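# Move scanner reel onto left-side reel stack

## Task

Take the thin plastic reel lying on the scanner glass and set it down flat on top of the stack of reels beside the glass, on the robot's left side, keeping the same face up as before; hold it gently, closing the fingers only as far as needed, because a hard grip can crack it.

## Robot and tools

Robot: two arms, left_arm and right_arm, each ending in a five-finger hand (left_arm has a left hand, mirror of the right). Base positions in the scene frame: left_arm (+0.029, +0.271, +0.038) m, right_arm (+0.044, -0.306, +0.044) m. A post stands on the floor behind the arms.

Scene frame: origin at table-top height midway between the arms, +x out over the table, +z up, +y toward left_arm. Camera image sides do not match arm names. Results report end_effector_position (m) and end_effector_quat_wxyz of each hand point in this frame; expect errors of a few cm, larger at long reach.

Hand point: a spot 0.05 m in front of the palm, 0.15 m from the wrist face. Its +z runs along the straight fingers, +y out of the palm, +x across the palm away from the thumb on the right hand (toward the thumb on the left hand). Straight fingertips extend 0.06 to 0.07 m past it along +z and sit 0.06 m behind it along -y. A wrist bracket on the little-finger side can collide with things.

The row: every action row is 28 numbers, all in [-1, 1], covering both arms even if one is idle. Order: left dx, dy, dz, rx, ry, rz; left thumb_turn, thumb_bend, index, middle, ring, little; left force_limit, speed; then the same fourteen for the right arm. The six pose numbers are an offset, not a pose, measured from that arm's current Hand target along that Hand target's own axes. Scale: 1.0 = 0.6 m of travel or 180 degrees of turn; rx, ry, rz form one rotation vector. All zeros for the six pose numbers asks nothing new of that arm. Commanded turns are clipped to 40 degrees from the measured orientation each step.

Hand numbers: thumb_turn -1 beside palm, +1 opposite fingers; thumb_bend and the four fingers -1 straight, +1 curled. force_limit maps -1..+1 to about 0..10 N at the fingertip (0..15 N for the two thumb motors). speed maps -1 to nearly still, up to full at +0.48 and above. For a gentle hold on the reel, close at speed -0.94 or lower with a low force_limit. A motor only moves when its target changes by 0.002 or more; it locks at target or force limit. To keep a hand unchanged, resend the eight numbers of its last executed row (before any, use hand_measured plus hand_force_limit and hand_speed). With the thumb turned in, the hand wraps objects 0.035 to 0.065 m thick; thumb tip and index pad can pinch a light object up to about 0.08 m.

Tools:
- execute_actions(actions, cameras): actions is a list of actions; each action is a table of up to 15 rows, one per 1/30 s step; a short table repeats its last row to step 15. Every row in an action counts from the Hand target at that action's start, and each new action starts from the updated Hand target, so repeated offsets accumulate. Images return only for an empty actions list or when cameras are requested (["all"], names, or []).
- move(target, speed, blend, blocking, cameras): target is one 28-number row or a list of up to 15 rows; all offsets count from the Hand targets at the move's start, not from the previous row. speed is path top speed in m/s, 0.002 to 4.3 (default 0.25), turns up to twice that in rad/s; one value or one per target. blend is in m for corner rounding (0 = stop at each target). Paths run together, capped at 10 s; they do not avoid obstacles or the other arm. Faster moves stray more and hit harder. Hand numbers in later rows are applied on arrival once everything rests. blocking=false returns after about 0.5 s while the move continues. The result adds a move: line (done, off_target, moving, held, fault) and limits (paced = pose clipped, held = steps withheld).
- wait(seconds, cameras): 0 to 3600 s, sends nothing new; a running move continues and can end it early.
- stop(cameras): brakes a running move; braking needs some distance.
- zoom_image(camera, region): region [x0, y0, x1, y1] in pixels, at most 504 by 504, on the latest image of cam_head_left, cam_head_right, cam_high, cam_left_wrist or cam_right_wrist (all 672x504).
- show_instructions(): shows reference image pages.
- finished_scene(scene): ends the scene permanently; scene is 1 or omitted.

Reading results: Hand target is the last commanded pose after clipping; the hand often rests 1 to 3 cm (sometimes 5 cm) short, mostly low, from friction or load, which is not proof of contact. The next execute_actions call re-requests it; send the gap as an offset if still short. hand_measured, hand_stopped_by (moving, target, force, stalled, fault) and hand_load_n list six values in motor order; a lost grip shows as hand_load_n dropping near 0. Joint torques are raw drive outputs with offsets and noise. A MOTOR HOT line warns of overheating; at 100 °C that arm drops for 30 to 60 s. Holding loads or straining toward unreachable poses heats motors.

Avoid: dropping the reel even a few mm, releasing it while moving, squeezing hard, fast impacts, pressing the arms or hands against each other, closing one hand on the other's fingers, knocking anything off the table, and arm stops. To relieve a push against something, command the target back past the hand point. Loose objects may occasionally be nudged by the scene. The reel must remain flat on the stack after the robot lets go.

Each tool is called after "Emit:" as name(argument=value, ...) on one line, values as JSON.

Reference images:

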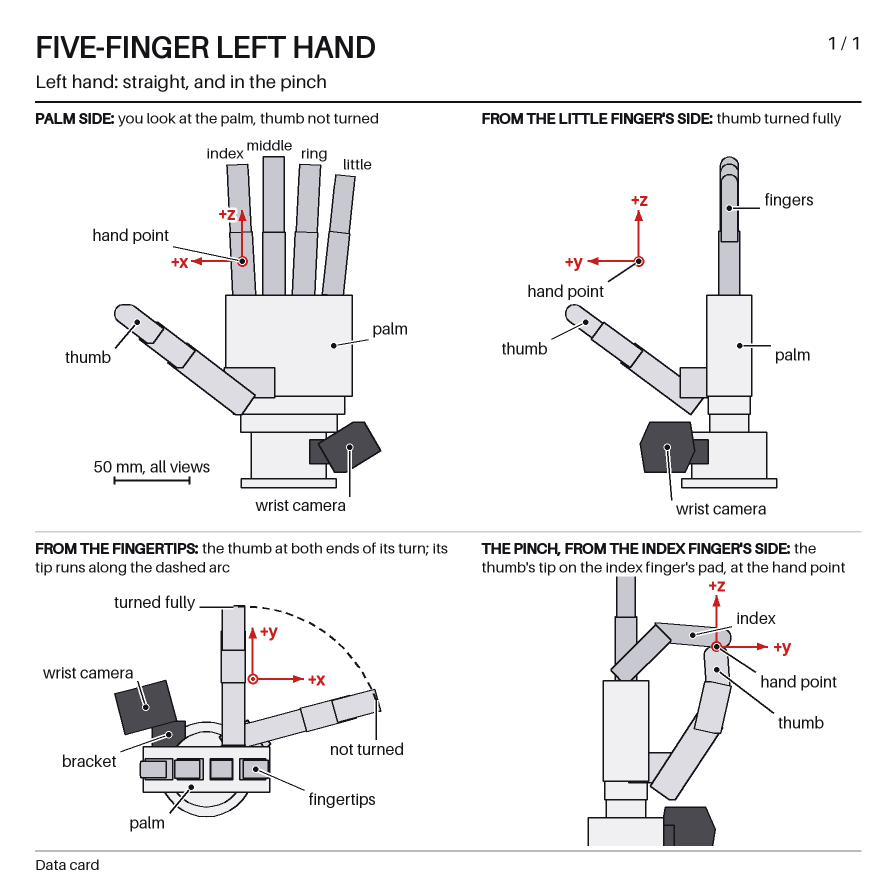

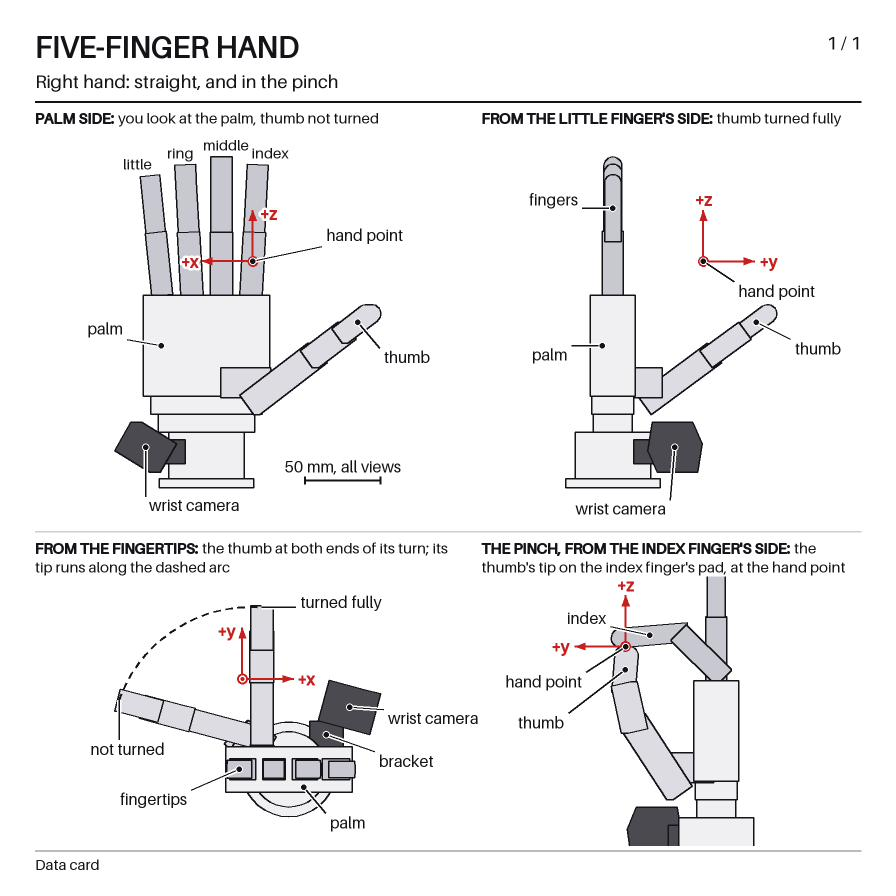

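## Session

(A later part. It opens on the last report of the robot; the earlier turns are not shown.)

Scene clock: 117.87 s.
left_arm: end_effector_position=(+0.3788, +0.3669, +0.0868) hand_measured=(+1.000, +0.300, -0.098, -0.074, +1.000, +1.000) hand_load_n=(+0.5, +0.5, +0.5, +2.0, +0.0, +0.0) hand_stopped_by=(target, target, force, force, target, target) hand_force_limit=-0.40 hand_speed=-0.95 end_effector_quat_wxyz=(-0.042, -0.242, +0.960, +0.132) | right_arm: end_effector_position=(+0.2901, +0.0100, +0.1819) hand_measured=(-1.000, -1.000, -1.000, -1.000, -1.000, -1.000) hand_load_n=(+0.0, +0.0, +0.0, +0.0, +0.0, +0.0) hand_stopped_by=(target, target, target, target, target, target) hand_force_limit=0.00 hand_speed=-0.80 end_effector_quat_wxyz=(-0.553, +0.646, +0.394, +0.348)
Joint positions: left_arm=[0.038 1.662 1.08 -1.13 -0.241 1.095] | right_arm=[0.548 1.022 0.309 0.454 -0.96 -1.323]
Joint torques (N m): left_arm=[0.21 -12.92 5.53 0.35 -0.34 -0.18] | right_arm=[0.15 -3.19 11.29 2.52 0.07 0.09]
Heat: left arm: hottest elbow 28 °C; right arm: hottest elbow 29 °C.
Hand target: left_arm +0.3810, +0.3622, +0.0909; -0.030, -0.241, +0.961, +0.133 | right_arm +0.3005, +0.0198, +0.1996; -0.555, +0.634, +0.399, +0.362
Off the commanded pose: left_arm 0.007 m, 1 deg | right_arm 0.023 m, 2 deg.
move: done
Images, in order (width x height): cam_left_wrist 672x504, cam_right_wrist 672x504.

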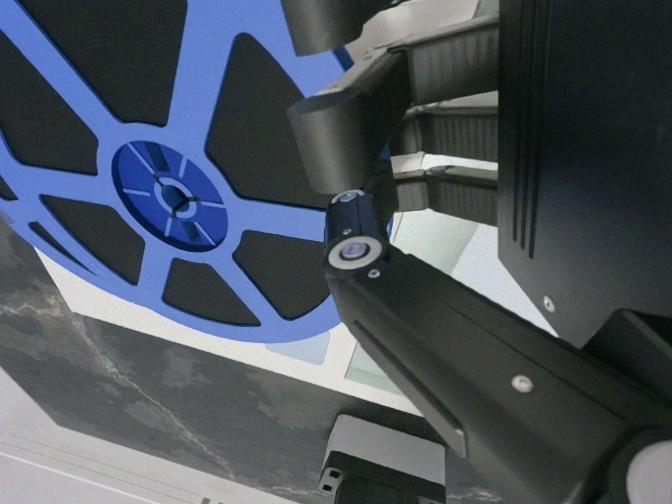

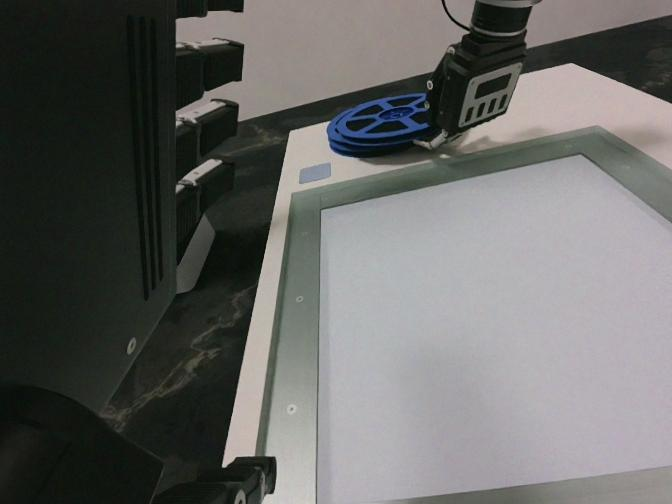

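Emit:
move(target=[[0,-0.0018,0.0065,0,0,0,1,0.3,-0.05,-0.05,1,1,-0.4,-0.95,0,0,0,0,0,0,-1,-1,-1,-1,-1,-1,0,-0.8]], speed=0.02, cameras=["cam_right_wrist","cam_left_wrist"])

Emit:
zoom_image(camera="cam_right_wrist", region=[320, 50, 450, 165])

Scene clock: 118.53 s.
left_arm: end_effector_position=(+0.3792, +0.3667, +0.0848) hand_measured=(+1.000, +0.300, -0.098, -0.074, +1.000, +1.000) hand_load_n=(+0.0, +0.0, +1.0, +1.0, +0.0, +0.0) hand_stopped_by=(target, target, force, force, target, target) hand_force_limit=-0.40 hand_speed=-0.95 end_effector_quat_wxyz=(-0.039, -0.242, +0.960, +0.132) | right_arm: end_effector_position=(+0.2901, +0.0100, +0.1819) hand_measured=(-1.000, -1.000, -1.000, -1.000, -1.000, -1.000) hand_load_n=(+0.0, +0.0, +0.0, +0.0, +0.0, +0.0) hand_stopped_by=(target, target, target, target, target, target) hand_force_limit=0.00 hand_speed=-0.80 end_effector_quat_wxyz=(-0.553, +0.646, +0.394, +0.348)
Joint positions: left_arm=[0.038 1.662 1.075 -1.12 -0.241 1.095] | right_arm=[0.548 1.022 0.309 0.454 -0.96 -1.323]
Joint torques (N m): left_arm=[0.21 -12.51 5.55 0.29 -0.34 -0.18] | right_arm=[0.21 -3.14 11.29 2.52 0.07 0.09]
Heat: left arm: hottest elbow 28 °C; right arm: hottest elbow 29 °C.
Hand target: left_arm +0.3810, +0.3621, +0.0868; -0.030, -0.241, +0.961, +0.133 | right_arm +0.3005, +0.0198, +0.1996; -0.555, +0.634, +0.399, +0.362
Off the commanded pose: left_arm 0.005 m, 1 deg | right_arm 0.023 m, 2 deg.
move: done
Images, in order (width x height): cam_left_wrist 672x504, cam_right_wrist 672x504.

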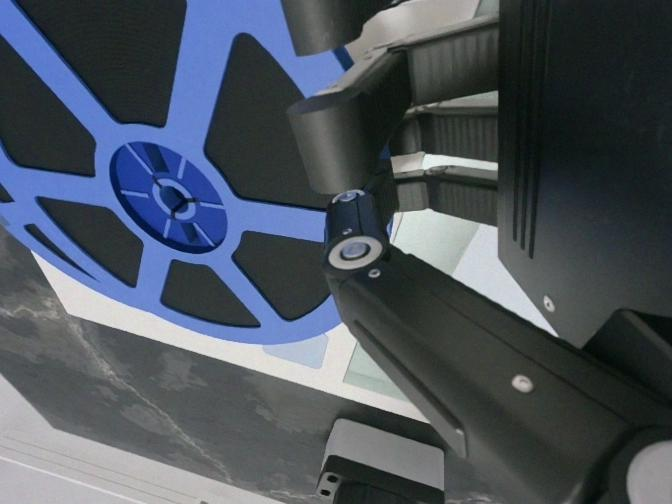

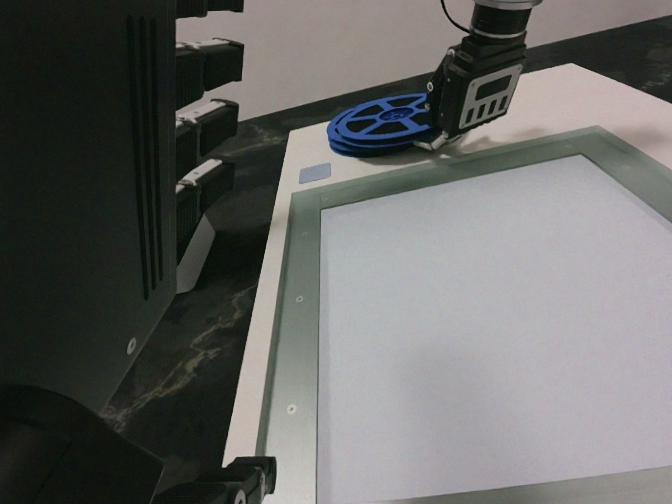

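Scaled by 3.877 from the camera's image (finer frame: 960x720).

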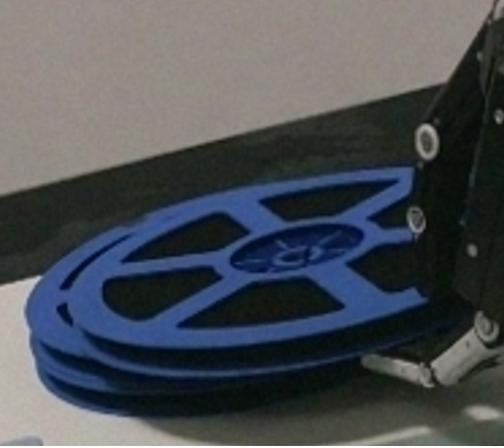

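Emit:
move(target=[[0,-0.0018,0.0065,0,0,0,1,0.3,-0.05,-0.05,1,1,-0.4,-0.95,0,0,0,0,0,0,-1,-1,-1,-1,-1,-1,0,-0.8]], speed=0.02, cameras=["cam_right_wrist","cam_left_wrist"])

Emit:
zoom_image(camera="cam_right_wrist", region=[320, 50, 450, 165])

Scene clock: 119.20 s.
left_arm: end_effector_position=(+0.3798, +0.3667, +0.0829) hand_measured=(+1.000, +0.300, -0.098, -0.074, +1.000, +1.000) hand_load_n=(+0.0, +0.0, +0.5, +0.5, +0.0, +0.0) hand_stopped_by=(target, target, force, force, target, target) hand_force_limit=-0.40 hand_speed=-0.95 end_effector_quat_wxyz=(-0.036, -0.243, +0.961, +0.131) | right_arm: end_effector_position=(+0.2901, +0.0100, +0.1819) hand_measured=(-1.000, -1.000, -1.000, -1.000, -1.000, -1.000) hand_load_n=(+0.0, +0.5, +0.0, +0.0, +0.0, +0.0) hand_stopped_by=(target, target, target, target, target, target) hand_force_limit=0.00 hand_speed=-0.80 end_effector_quat_wxyz=(-0.553, +0.646, +0.394, +0.348)
Joint positions: left_arm=[0.038 1.662 1.071 -1.109 -0.241 1.094] | right_arm=[0.548 1.022 0.309 0.454 -0.96 -1.323]
Joint torques (N m): left_arm=[0.26 -11.93 5.52 0.29 -0.34 -0.18] | right_arm=[0.21 -3.19 11.29 2.52 0.06 0.09]
Heat: left arm: hottest elbow 28 °C; right arm: hottest elbow 29 °C.
Hand target: left_arm +0.3811, +0.3621, +0.0828; -0.030, -0.241, +0.961, +0.133 | right_arm +0.3005, +0.0198, +0.1996; -0.555, +0.634, +0.399, +0.362
Off the commanded pose: left_arm 0.005 m, 1 deg | right_arm 0.023 m, 2 deg.
move: done
Images, in order (width x height): cam_left_wrist 672x504, cam_right_wrist 672x504.

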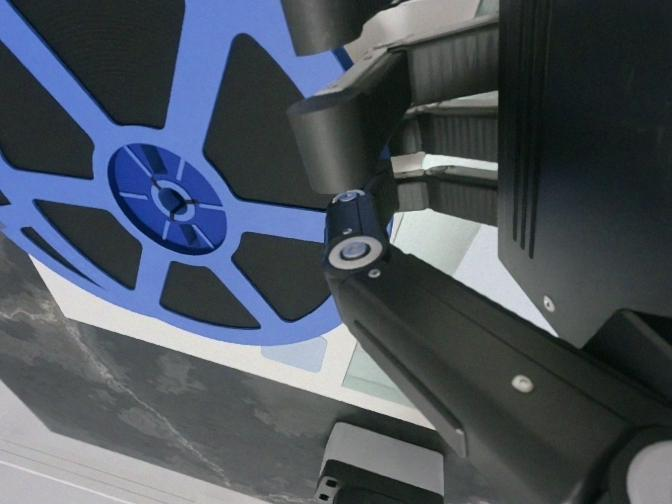

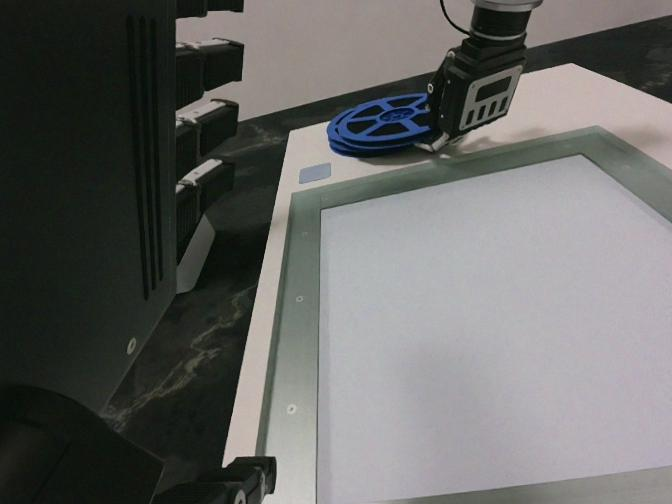

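Scaled by 3.877 from the camera's image (finer frame: 960x720).

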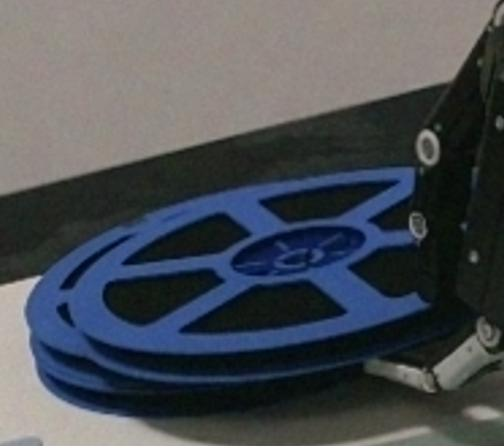

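Emit:
move(target=[[0,-0.0014,0.005,0,0,0,1,0.3,-0.05,-0.05,1,1,-0.4,-0.95,0,0,0,0,0,0,-1,-1,-1,-1,-1,-1,0,-0.8]], speed=0.02, cameras=["cam_right_wrist","cam_left_wrist"])

Emit:
zoom_image(camera="cam_right_wrist", region=[320, 50, 450, 165])

Scene clock: 120.00 s.
left_arm: end_effector_position=(+0.3801, +0.3669, +0.0814) hand_measured=(+1.000, +0.300, -0.098, -0.074, +1.000, +1.000) hand_load_n=(+0.0, +0.0, +1.0, +0.5, +0.0, +0.0) hand_stopped_by=(target, target, force, force, target, target) hand_force_limit=-0.40 hand_speed=-0.95 end_effector_quat_wxyz=(-0.034, -0.243, +0.961, +0.131) | right_arm: end_effector_position=(+0.2901, +0.0100, +0.1819) hand_measured=(-1.000, -1.000, -1.000, -1.000, -1.000, -1.000) hand_load_n=(+0.0, +0.0, +0.0, +0.0, +0.0, +0.0) hand_stopped_by=(target, target, target, target, target, target) hand_force_limit=0.00 hand_speed=-0.80 end_effector_quat_wxyz=(-0.553, +0.646, +0.394, +0.348)
Joint positions: left_arm=[0.038 1.662 1.067 -1.101 -0.242 1.094] | right_arm=[0.548 1.022 0.309 0.454 -0.96 -1.323]
Joint torques (N m): left_arm=[0.15 -11.58 5.49 0.31 -0.32 -0.17] | right_arm=[0.15 -3.19 11.29 2.52 0.07 0.09]
Heat: left arm: hottest elbow 28 °C; right arm: hottest elbow 29 °C.
Hand target: left_arm +0.3810, +0.3622, +0.0796; -0.030, -0.241, +0.961, +0.133 | right_arm +0.3005, +0.0198, +0.1996; -0.555, +0.634, +0.399, +0.362
Off the commanded pose: left_arm 0.005 m, 1 deg | right_arm 0.023 m, 2 deg.
move: done
Images, in order (width x height): cam_left_wrist 672x504, cam_right_wrist 672x504.

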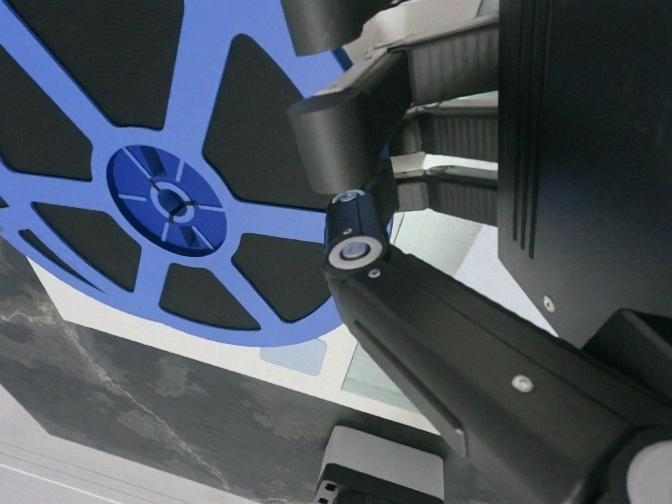

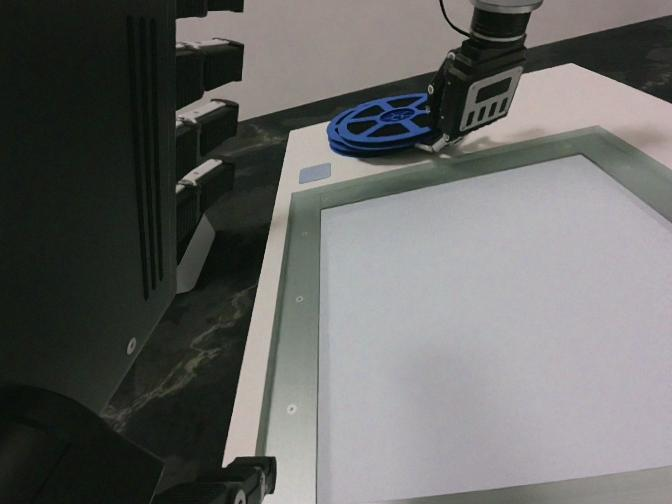

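Scaled by 3.877 from the camera's image (finer frame: 960x720).

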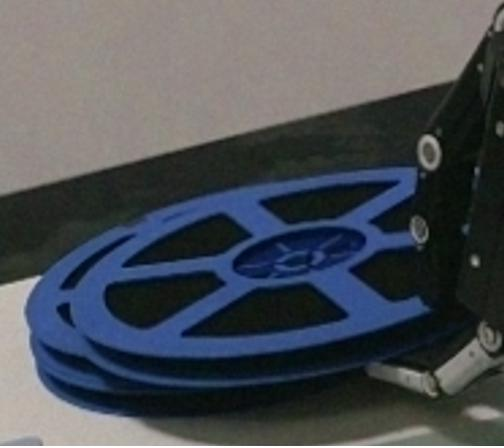

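Emit:
move(target=[[0,-0.0018,0.0065,0,0,0,1,0.3,-0.05,-0.05,1,1,-0.4,-0.95,0,0,0,0,0,0,-1,-1,-1,-1,-1,-1,0,-0.8]], speed=0.02, cameras=["cam_right_wrist"])

Emit:
zoom_image(camera="cam_right_wrist", region=[320, 50, 450, 165])

Emit:
move(target=[[0,-0.0018,0.0065,0,0,0,1,0.3,-0.05,-0.05,1,1,-0.4,-0.95,0,0,0,0,0,0,-1,-1,-1,-1,-1,-1,0,-0.8]], speed=0.02, cameras=["cam_right_wrist","cam_left_wrist"])

Emit:
zoom_image(camera="cam_right_wrist", region=[320, 50, 450, 165])

Scene clock: 120.73 s.
left_arm: end_effector_position=(+0.3807, +0.3670, +0.0796) hand_measured=(+1.000, +0.300, -0.098, -0.074, +1.000, +1.000) hand_load_n=(+0.5, +0.0, +0.5, +0.5, +0.0, +0.0) hand_stopped_by=(target, target, force, force, target, target) hand_force_limit=-0.40 hand_speed=-0.95 end_effector_quat_wxyz=(-0.031, -0.243, +0.961, +0.131) | right_arm: end_effector_position=(+0.2901, +0.0100, +0.1819) hand_measured=(-1.000, -1.000, -1.000, -1.000, -1.000, -1.000) hand_load_n=(+0.0, +0.0, +0.0, +0.0, +0.0, +0.0) hand_stopped_by=(target, target, target, target, target, target) hand_force_limit=0.00 hand_speed=-0.80 end_effector_quat_wxyz=(-0.553, +0.646, +0.394, +0.348)
Joint positions: left_arm=[0.038 1.662 1.063 -1.091 -0.242 1.094] | right_arm=[0.548 1.022 0.309 0.454 -0.96 -1.323]
Joint torques (N m): left_arm=[0.26 -11.16 5.5 0.34 -0.3 -0.17] | right_arm=[0.15 -3.19 11.29 2.52 0.07 0.09]
Heat: left arm: hottest elbow 27 °C; right arm: hottest elbow 29 °C.
Hand target: left_arm +0.3811, +0.3622, +0.0757; -0.030, -0.241, +0.961, +0.133 | right_arm +0.3005, +0.0198, +0.1996; -0.555, +0.634, +0.399, +0.362
Off the commanded pose: left_arm 0.006 m, 0 deg | right_arm 0.023 m, 2 deg.
move: done

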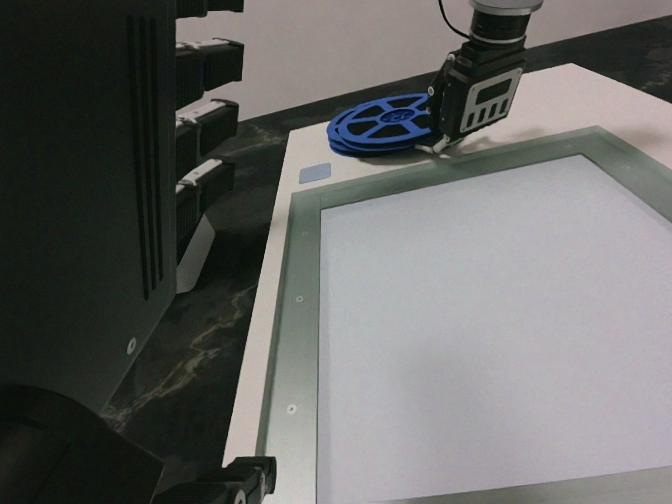

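Scaled by 3.877 from the camera's image (finer frame: 960x720).

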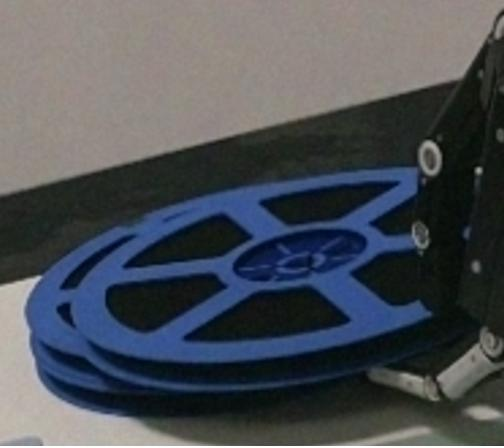

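Scene clock: 121.23 s.
left_arm: end_effector_position=(+0.3815, +0.3672, +0.0773) hand_measured=(+1.000, +0.300, -0.098, -0.074, +1.000, +1.000) hand_load_n=(+0.0, +0.0, +0.5, +0.0, +0.5, +0.0) hand_stopped_by=(target, target, force, force, target, target) hand_force_limit=-0.40 hand_speed=-0.95 end_effector_quat_wxyz=(-0.029, -0.243, +0.961, +0.131) | right_arm: end_effector_position=(+0.2901, +0.0100, +0.1819) hand_measured=(-1.000, -1.000, -1.000, -1.000, -1.000, -1.000) hand_load_n=(+0.0, +0.0, +0.0, +0.0, +0.0, +0.0) hand_stopped_by=(target, target, target, target, target, target) hand_force_limit=0.00 hand_speed=-0.80 end_effector_quat_wxyz=(-0.553, +0.646, +0.394, +0.348)
Joint positions: left_arm=[0.038 1.665 1.061 -1.081 -0.243 1.094] | right_arm=[0.548 1.022 0.309 0.454 -0.96 -1.323]
Joint torques (N m): left_arm=[0.32 -10.75 5.31 0.43 -0.26 -0.18] | right_arm=[0.21 -3.19 11.29 2.52 0.07 0.09]
Heat: left arm: hottest elbow 27 °C; right arm: hottest elbow 29 °C.
Hand target: left_arm +0.3810, +0.3622, +0.0715; -0.030, -0.241, +0.961, +0.133 | right_arm +0.3005, +0.0198, +0.1996; -0.555, +0.634, +0.399, +0.362
Off the commanded pose: left_arm 0.008 m, 0 deg | right_arm 0.023 m, 2 deg.
move: done
Images, in order (width x height): cam_left_wrist 672x504, cam_right_wrist 672x504.

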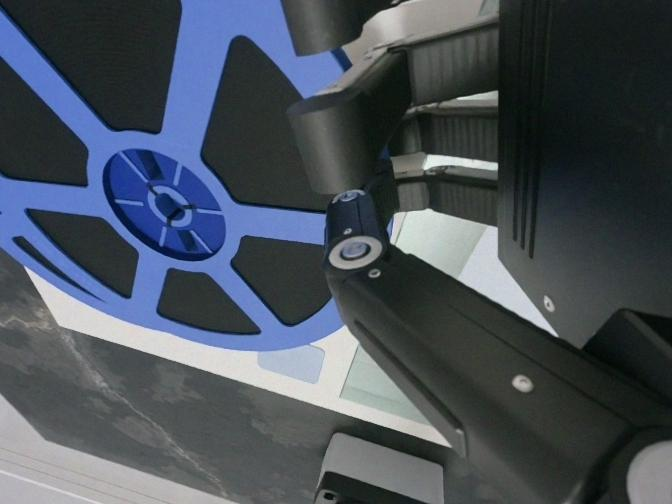

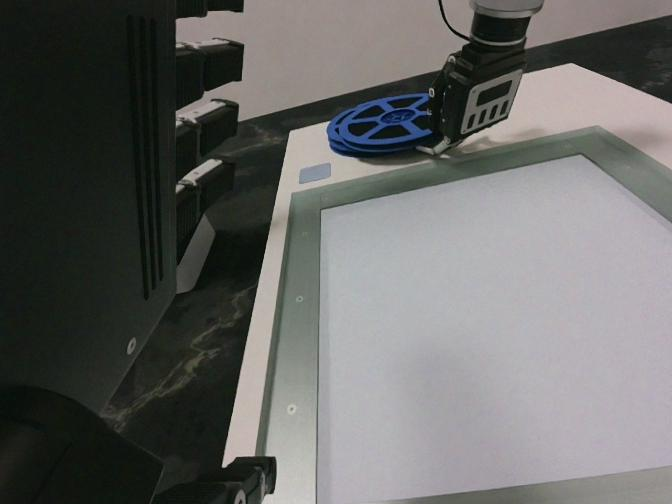

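Scaled by 3.877 from the camera's image (finer frame: 960x720).

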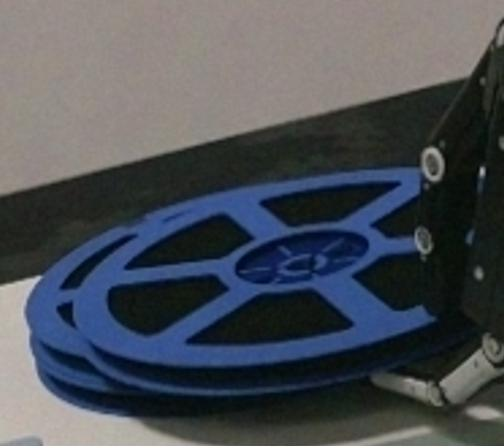

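Emit:
move(target=[[0,0,0,0,0,0,1,0.3,-0.25,-0.25,1,1,-0.4,-0.93,0,0,0,0,0,0,-1,-1,-1,-1,-1,-1,0,-0.8]], speed=0.02, cameras=["cam_right_wrist"])

Emit:
zoom_image(camera="cam_right_wrist", region=[320, 50, 450, 165])

Emit:
move(target=[[0,0,0,0,0,0,1,-0.7,-0.25,-0.25,1,1,-0.4,-0.85,0,0,0,0,0,0,-1,-1,-1,-1,-1,-1,0,-0.8]], speed=0.02, cameras=["cam_right_wrist","cam_left_wrist"])

Emit:
zoom_image(camera="cam_right_wrist", region=[320, 50, 450, 165])

Scene clock: 122.60 s.
left_arm: end_effector_position=(+0.3814, +0.3676, +0.0775) hand_measured=(+1.000, +0.300, -0.250, -0.250, +1.000, +1.000) hand_load_n=(+0.0, +0.0, +0.0, -2.5, +0.0, +0.0) hand_stopped_by=(target, target, target, target, target, target) hand_force_limit=-0.40 hand_speed=-0.93 end_effector_quat_wxyz=(-0.029, -0.244, +0.960, +0.132) | right_arm: end_effector_position=(+0.2901, +0.0100, +0.1819) hand_measured=(-1.000, -1.000, -1.000, -1.000, -1.000, -1.000) hand_load_n=(+0.0, +0.0, +0.0, +0.0, +0.0, +0.0) hand_stopped_by=(target, target, target, target, target, target) hand_force_limit=0.00 hand_speed=-0.80 end_effector_quat_wxyz=(-0.553, +0.646, +0.394, +0.348)
Joint positions: left_arm=[0.038 1.665 1.061 -1.081 -0.246 1.092] | right_arm=[0.548 1.022 0.309 0.454 -0.96 -1.323]
Joint torques (N m): left_arm=[0.21 -10.81 5.31 0.4 -0.17 -0.14] | right_arm=[0.15 -3.19 11.29 2.52 0.07 0.09]
Heat: left arm: hottest elbow 27 °C; right arm: hottest elbow 29 °C.
Hand target: left_arm +0.3810, +0.3622, +0.0715; -0.030, -0.241, +0.961, +0.133 | right_arm +0.3005, +0.0198, +0.1996; -0.555, +0.634, +0.399, +0.362
Off the commanded pose: left_arm 0.008 m, 0 deg | right_arm 0.023 m, 2 deg.
move: done

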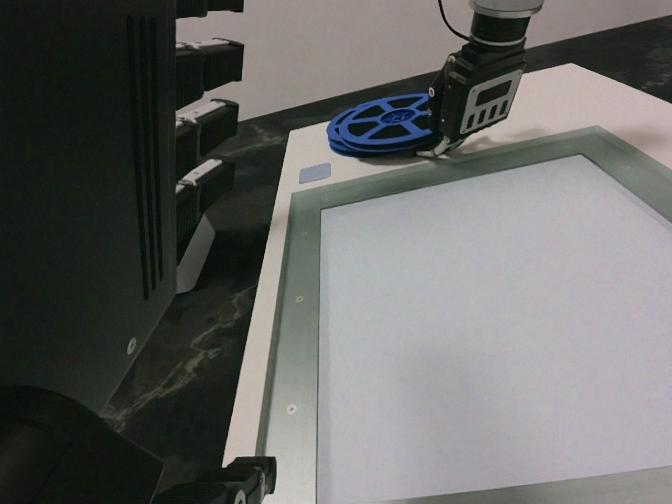

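Scaled by 3.877 from the camera's image (finer frame: 960x720).

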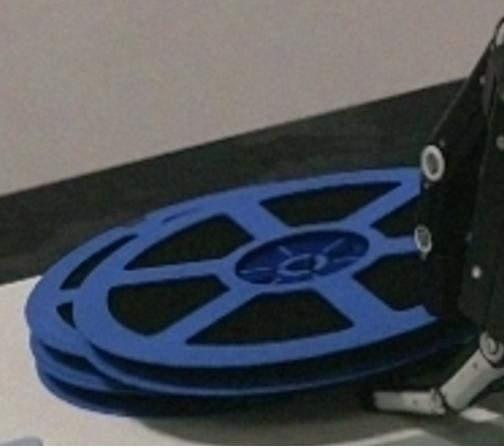

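Scene clock: 127.50 s.
left_arm: end_effector_position=(+0.3814, +0.3676, +0.0775) hand_measured=(+1.000, -0.700, -0.250, -0.250, +1.000, +1.000) hand_load_n=(+0.0, +0.0, -0.5, -2.5, +0.0, +0.0) hand_stopped_by=(target, target, target, target, target, target) hand_force_limit=-0.40 hand_speed=-0.85 end_effector_quat_wxyz=(-0.029, -0.244, +0.960, +0.132) | right_arm: end_effector_position=(+0.2901, +0.0100, +0.1819) hand_measured=(-1.000, -1.000, -1.000, -1.000, -1.000, -1.000) hand_load_n=(+0.0, +0.0, +0.0, +0.0, +0.0, +0.0) hand_stopped_by=(target, target, target, target, target, target) hand_force_limit=0.00 hand_speed=-0.80 end_effector_quat_wxyz=(-0.553, +0.646, +0.394, +0.348)
Joint positions: left_arm=[0.038 1.665 1.061 -1.081 -0.246 1.092] | right_arm=[0.548 1.022 0.309 0.454 -0.96 -1.323]
Joint torques (N m): left_arm=[0.32 -10.87 5.33 0.42 -0.17 -0.15] | right_arm=[0.21 -3.19 11.28 2.52 0.07 0.09]
Heat: left arm: hottest elbow 27 °C; right arm: hottest elbow 29 °C.
Hand target: left_arm +0.3810, +0.3622, +0.0715; -0.030, -0.241, +0.961, +0.133 | right_arm +0.3005, +0.0198, +0.1996; -0.555, +0.634, +0.399, +0.362
Off the commanded pose: left_arm 0.008 m, 0 deg | right_arm 0.023 m, 2 deg.
move: done
Images, in order (width x height): cam_left_wrist 672x504, cam_right_wrist 672x504.

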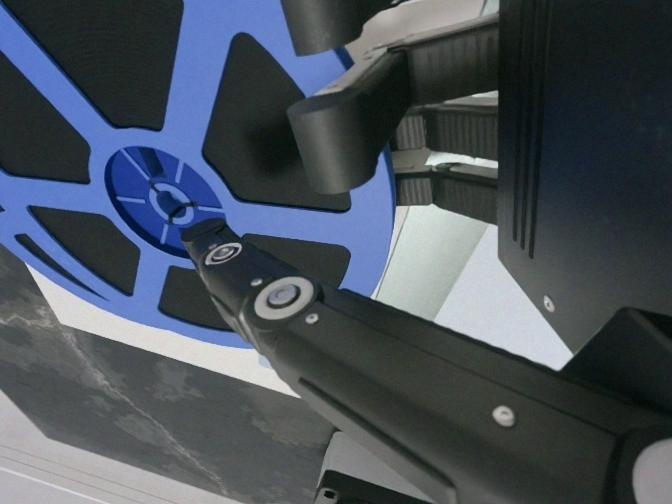

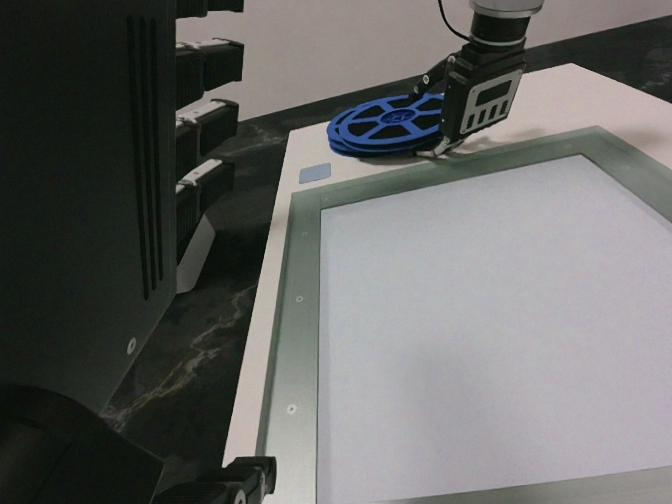

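Scaled by 3.877 from the camera's image (finer frame: 960x720).

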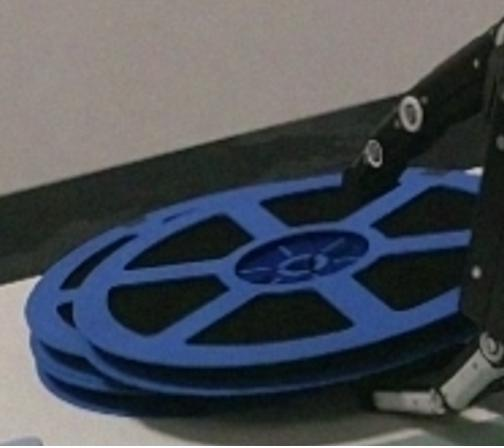

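Emit:
move(target=[[0,0.0027,-0.0096,0,0,0,1,-0.7,-0.25,-0.25,1,1,-0.4,-0.85,0,0,0,0,0,0,-1,-1,-1,-1,-1,-1,0,-0.8],[-0.001,-0.1215,-0.0445,0,0,0,1,-0.7,-0.25,-0.25,1,1,-0.4,-0.85,0,0,0,0,0,0,-1,-1,-1,-1,-1,-1,0,-0.8]], speed=0.04, cameras=["cam_right_wrist","cam_left_wrist","cam_head_left","cam_head_right"])

Emit:
zoom_image(camera="cam_right_wrist", region=[320, 50, 450, 165])

Emit:
zoom_image(camera="cam_head_left", region=[110, 160, 230, 270])

Emit:
zoom_image(camera="cam_head_right", region=[140, 160, 260, 270])

Scene clock: 131.30 s.
left_arm: end_effector_position=(+0.4019, +0.3077, +0.0769) hand_measured=(+1.000, -0.700, -0.250, -0.250, +1.000, +1.000) hand_load_n=(+0.0, -0.5, +0.0, -4.0, +0.0, +0.5) hand_stopped_by=(target, target, target, target, target, target) hand_force_limit=-0.40 hand_speed=-0.85 end_effector_quat_wxyz=(-0.038, -0.243, +0.959, +0.143) | right_arm: end_effector_position=(+0.2901, +0.0100, +0.1819) hand_measured=(-1.000, -1.000, -1.000, -1.000, -1.000, -1.000) hand_load_n=(+0.0, +0.0, +0.0, +0.0, +0.0, +0.0) hand_stopped_by=(target, target, target, target, target, target) hand_force_limit=0.00 hand_speed=-0.80 end_effector_quat_wxyz=(-0.553, +0.646, +0.394, +0.348)
Joint positions: left_arm=[-0.101 1.742 1.152 -1.155 -0.241 0.949] | right_arm=[0.548 1.022 0.309 0.454 -0.96 -1.323]
Joint torques (N m): left_arm=[-0.44 -11.16 8.87 -0.14 0.38 -0.21] | right_arm=[0.21 -3.19 11.29 2.52 0.07 0.1]
Heat: left arm: hottest elbow 27 °C; right arm: hottest elbow 29 °C.
Hand target: left_arm +0.4181, +0.2942, +0.0776; -0.030, -0.241, +0.961, +0.133 | right_arm +0.3005, +0.0198, +0.1996; -0.555, +0.634, +0.399, +0.362
Off the commanded pose: left_arm 0.021 m, 2 deg | right_arm 0.023 m, 2 deg.
move: off_target (left_arm)
Images, in order (width x height): cam_head_left 672x504, cam_head_right 672x504, cam_left_wrist 672x504, cam_right_wrist 672x504.

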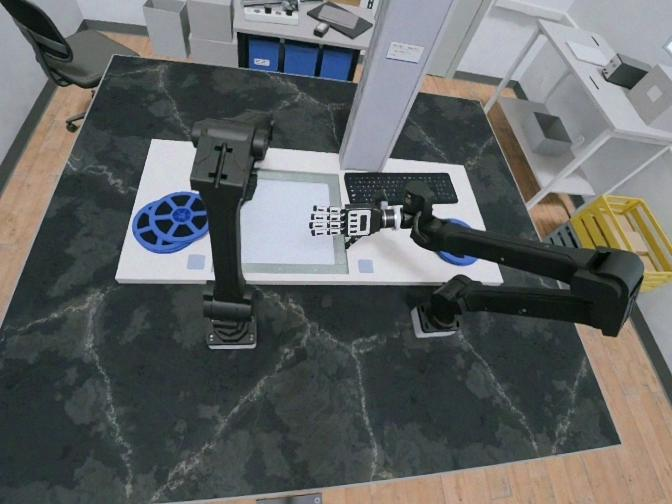

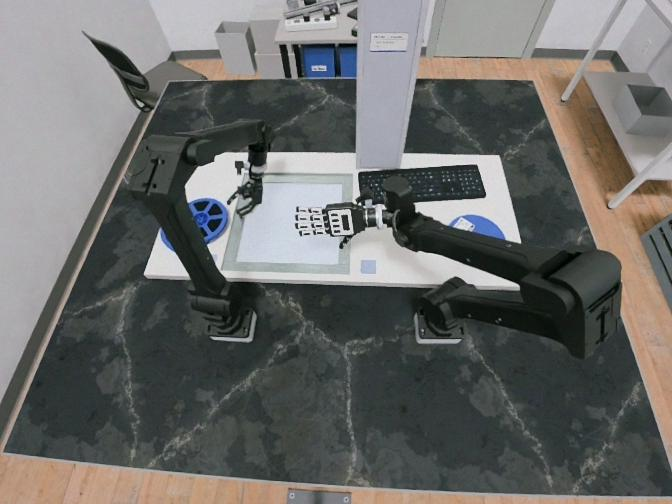

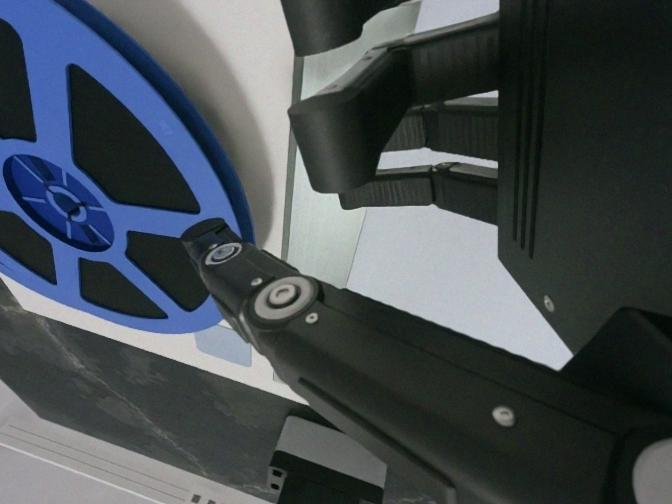

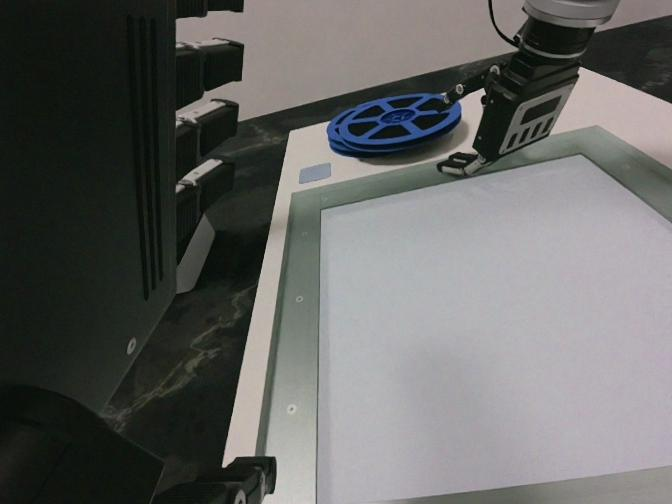

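Scaled by 3.877 from the camera's image (finer frame: 960x720).

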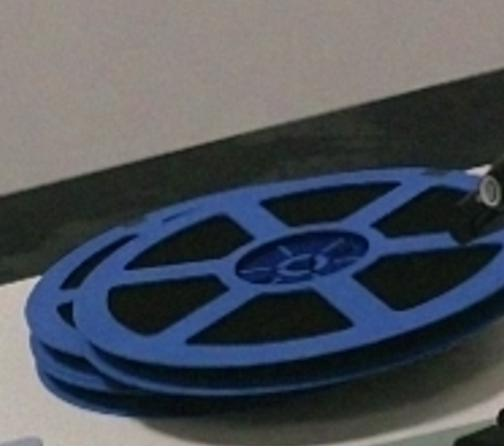

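Scaled by 4.200 from the camera's image (finer frame: 960x720).

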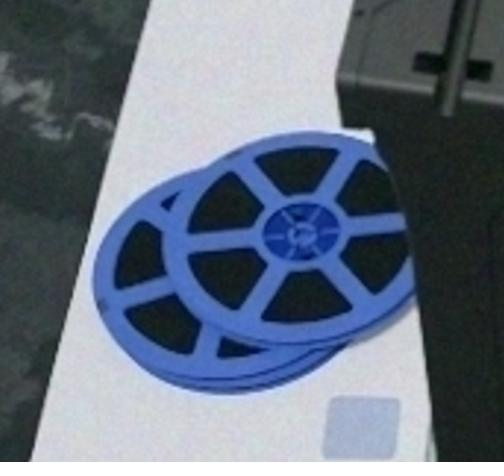

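Scaled by 4.200 from the camera's image (finer frame: 960x720).

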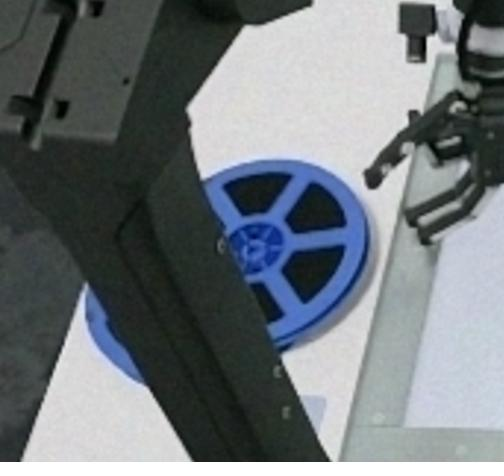

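Emit:
move(target=[[-0.001,0.0405,-0.1445,0,0,0,1,-0.7,-0.25,-0.25,1,1,-0.4,-0.85,0,0,0,0,0,0,-1,-1,-1,-1,-1,-1,0,-0.8],[0.0273,0.1055,-0.1393,0.087,-0.0018,0.0281,-1,-1,-1,-1,-1,-1,-0.4,-0.5,0,0,0,0,0,0,-1,-1,-1,-1,-1,-1,0,-0.8]], speed=0.08, cameras=["cam_right_wrist","cam_left_wrist","cam_head_left"])

Emit:
zoom_image(camera="cam_head_left", region=[110, 160, 230, 270])

Scene clock: 139.23 s.
left_arm: end_effector_position=(+0.3842, +0.3152, +0.1729) hand_measured=(-1.000, -1.000, -1.000, -1.000, -1.000, -1.000) hand_load_n=(+0.0, +0.0, +0.0, +0.0, +0.0, +0.0) hand_stopped_by=(target, target, target, target, target, target) hand_force_limit=-0.40 hand_speed=-0.50 end_effector_quat_wxyz=(-0.010, -0.199, +0.980, +0.004) | right_arm: end_effector_position=(+0.2901, +0.0100, +0.1819) hand_measured=(-1.000, -1.000, -1.000, -1.000, -1.000, -1.000) hand_load_n=(+0.0, +0.0, +0.0, +0.0, +0.0, +0.0) hand_stopped_by=(target, target, target, target, target, target) hand_force_limit=0.00 hand_speed=-0.80 end_effector_quat_wxyz=(-0.553, +0.646, +0.394, +0.348)
Joint positions: left_arm=[0.006 1.461 1.161 -1.292 -0.003 1.173] | right_arm=[0.548 1.022 0.309 0.454 -0.96 -1.323]
Joint torques (N m): left_arm=[2.78 -11.22 6.48 0.57 0.13 0.06] | right_arm=[0.15 -3.14 11.28 2.52 0.07 0.09]
Heat: left arm: hottest elbow 27 °C; right arm: hottest elbow 29 °C.
Hand target: left_arm +0.3848, +0.3201, +0.1750; +0.000, -0.200, +0.980, +0.000 | right_arm +0.3005, +0.0198, +0.1996; -0.555, +0.634, +0.399, +0.362
Off the commanded pose: left_arm 0.005 m, 1 deg | right_arm 0.023 m, 2 deg.
move: done
Images, in order (width x height): cam_head_left 672x504, cam_left_wrist 672x504, cam_right_wrist 672x504.

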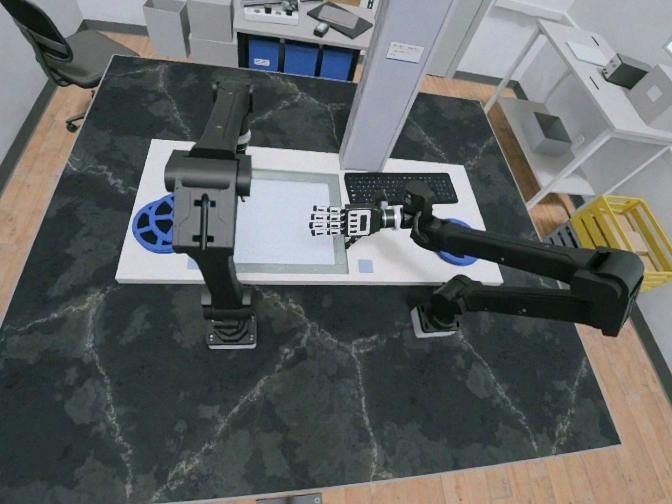

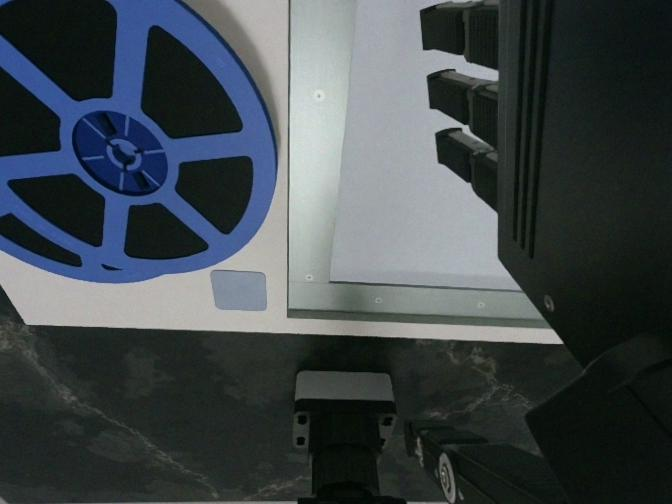

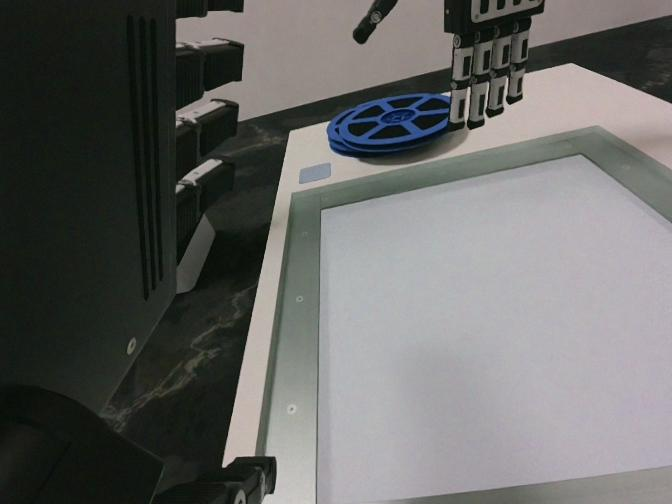

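Scaled by 4.200 from the camera's image (finer frame: 960x720).

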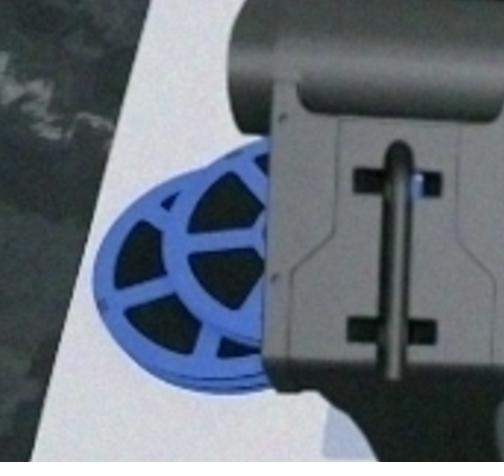

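Emit:
move(target=[[-0.001,0.061,0.0867,0,0,0,-1,-1,-1,-1,-1,-1,-0.4,-0.5,0,0,0,0,0,0,-1,-1,-1,-1,-1,-1,0,-0.8]], speed=0.06, cameras=["cam_right_wrist","cam_left_wrist"])

Emit:
zoom_image(camera="cam_right_wrist", region=[320, 50, 480, 190])

Scene clock: 141.13 s.
left_arm: end_effector_position=(+0.3707, +0.3490, +0.1272) hand_measured=(-1.000, -1.000, -1.000, -1.000, -1.000, -1.000) hand_load_n=(+0.0, +0.0, +0.0, +0.0, +0.0, +0.0) hand_stopped_by=(target, target, target, target, target, target) hand_force_limit=-0.40 hand_speed=-0.50 end_effector_quat_wxyz=(-0.001, -0.199, +0.980, +0.002) | right_arm: end_effector_position=(+0.2901, +0.0100, +0.1819) hand_measured=(-1.000, -1.000, -1.000, -1.000, -1.000, -1.000) hand_load_n=(+0.0, +0.0, +0.0, +0.0, +0.0, +0.0) hand_stopped_by=(target, target, target, target, target, target) hand_force_limit=0.00 hand_speed=-0.80 end_effector_quat_wxyz=(-0.553, +0.646, +0.394, +0.348)
Joint positions: left_arm=[0.092 1.461 1.036 -1.148 -0.003 1.259] | right_arm=[0.548 1.022 0.309 0.454 -0.96 -1.323]
Joint torques (N m): left_arm=[2.84 -9.23 6.28 0.62 0.13 0.1] | right_arm=[0.21 -3.19 11.3 2.52 0.07 0.09]
Heat: left arm: hottest elbow 27 °C; right arm: hottest elbow 29 °C.
Hand target: left_arm +0.3711, +0.3539, +0.1231; +0.000, -0.200, +0.980, +0.000 | right_arm +0.3005, +0.0198, +0.1996; -0.555, +0.634, +0.399, +0.362
Off the commanded pose: left_arm 0.007 m, 0 deg | right_arm 0.023 m, 2 deg.
move: done
Images, in order (width x height): cam_left_wrist 672x504, cam_right_wrist 672x504.

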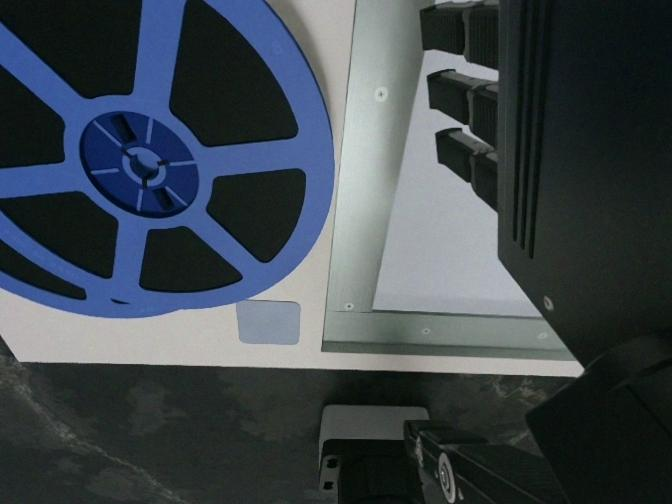

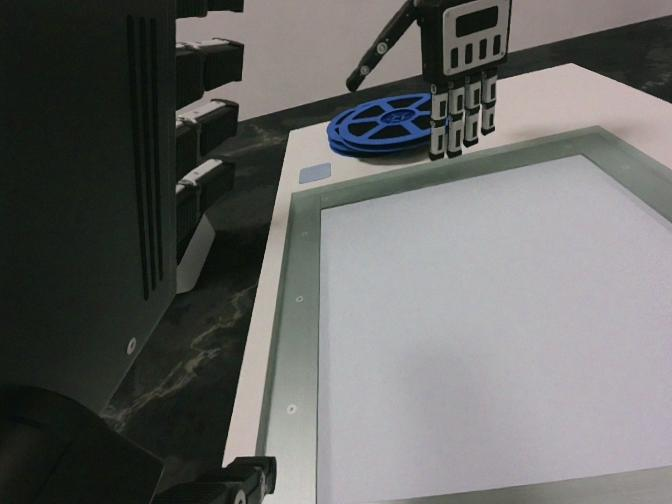

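Scaled by 3.150 from the camera's image (finer frame: 960x720).

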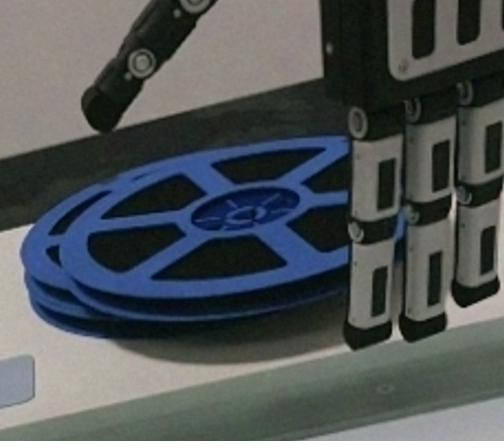

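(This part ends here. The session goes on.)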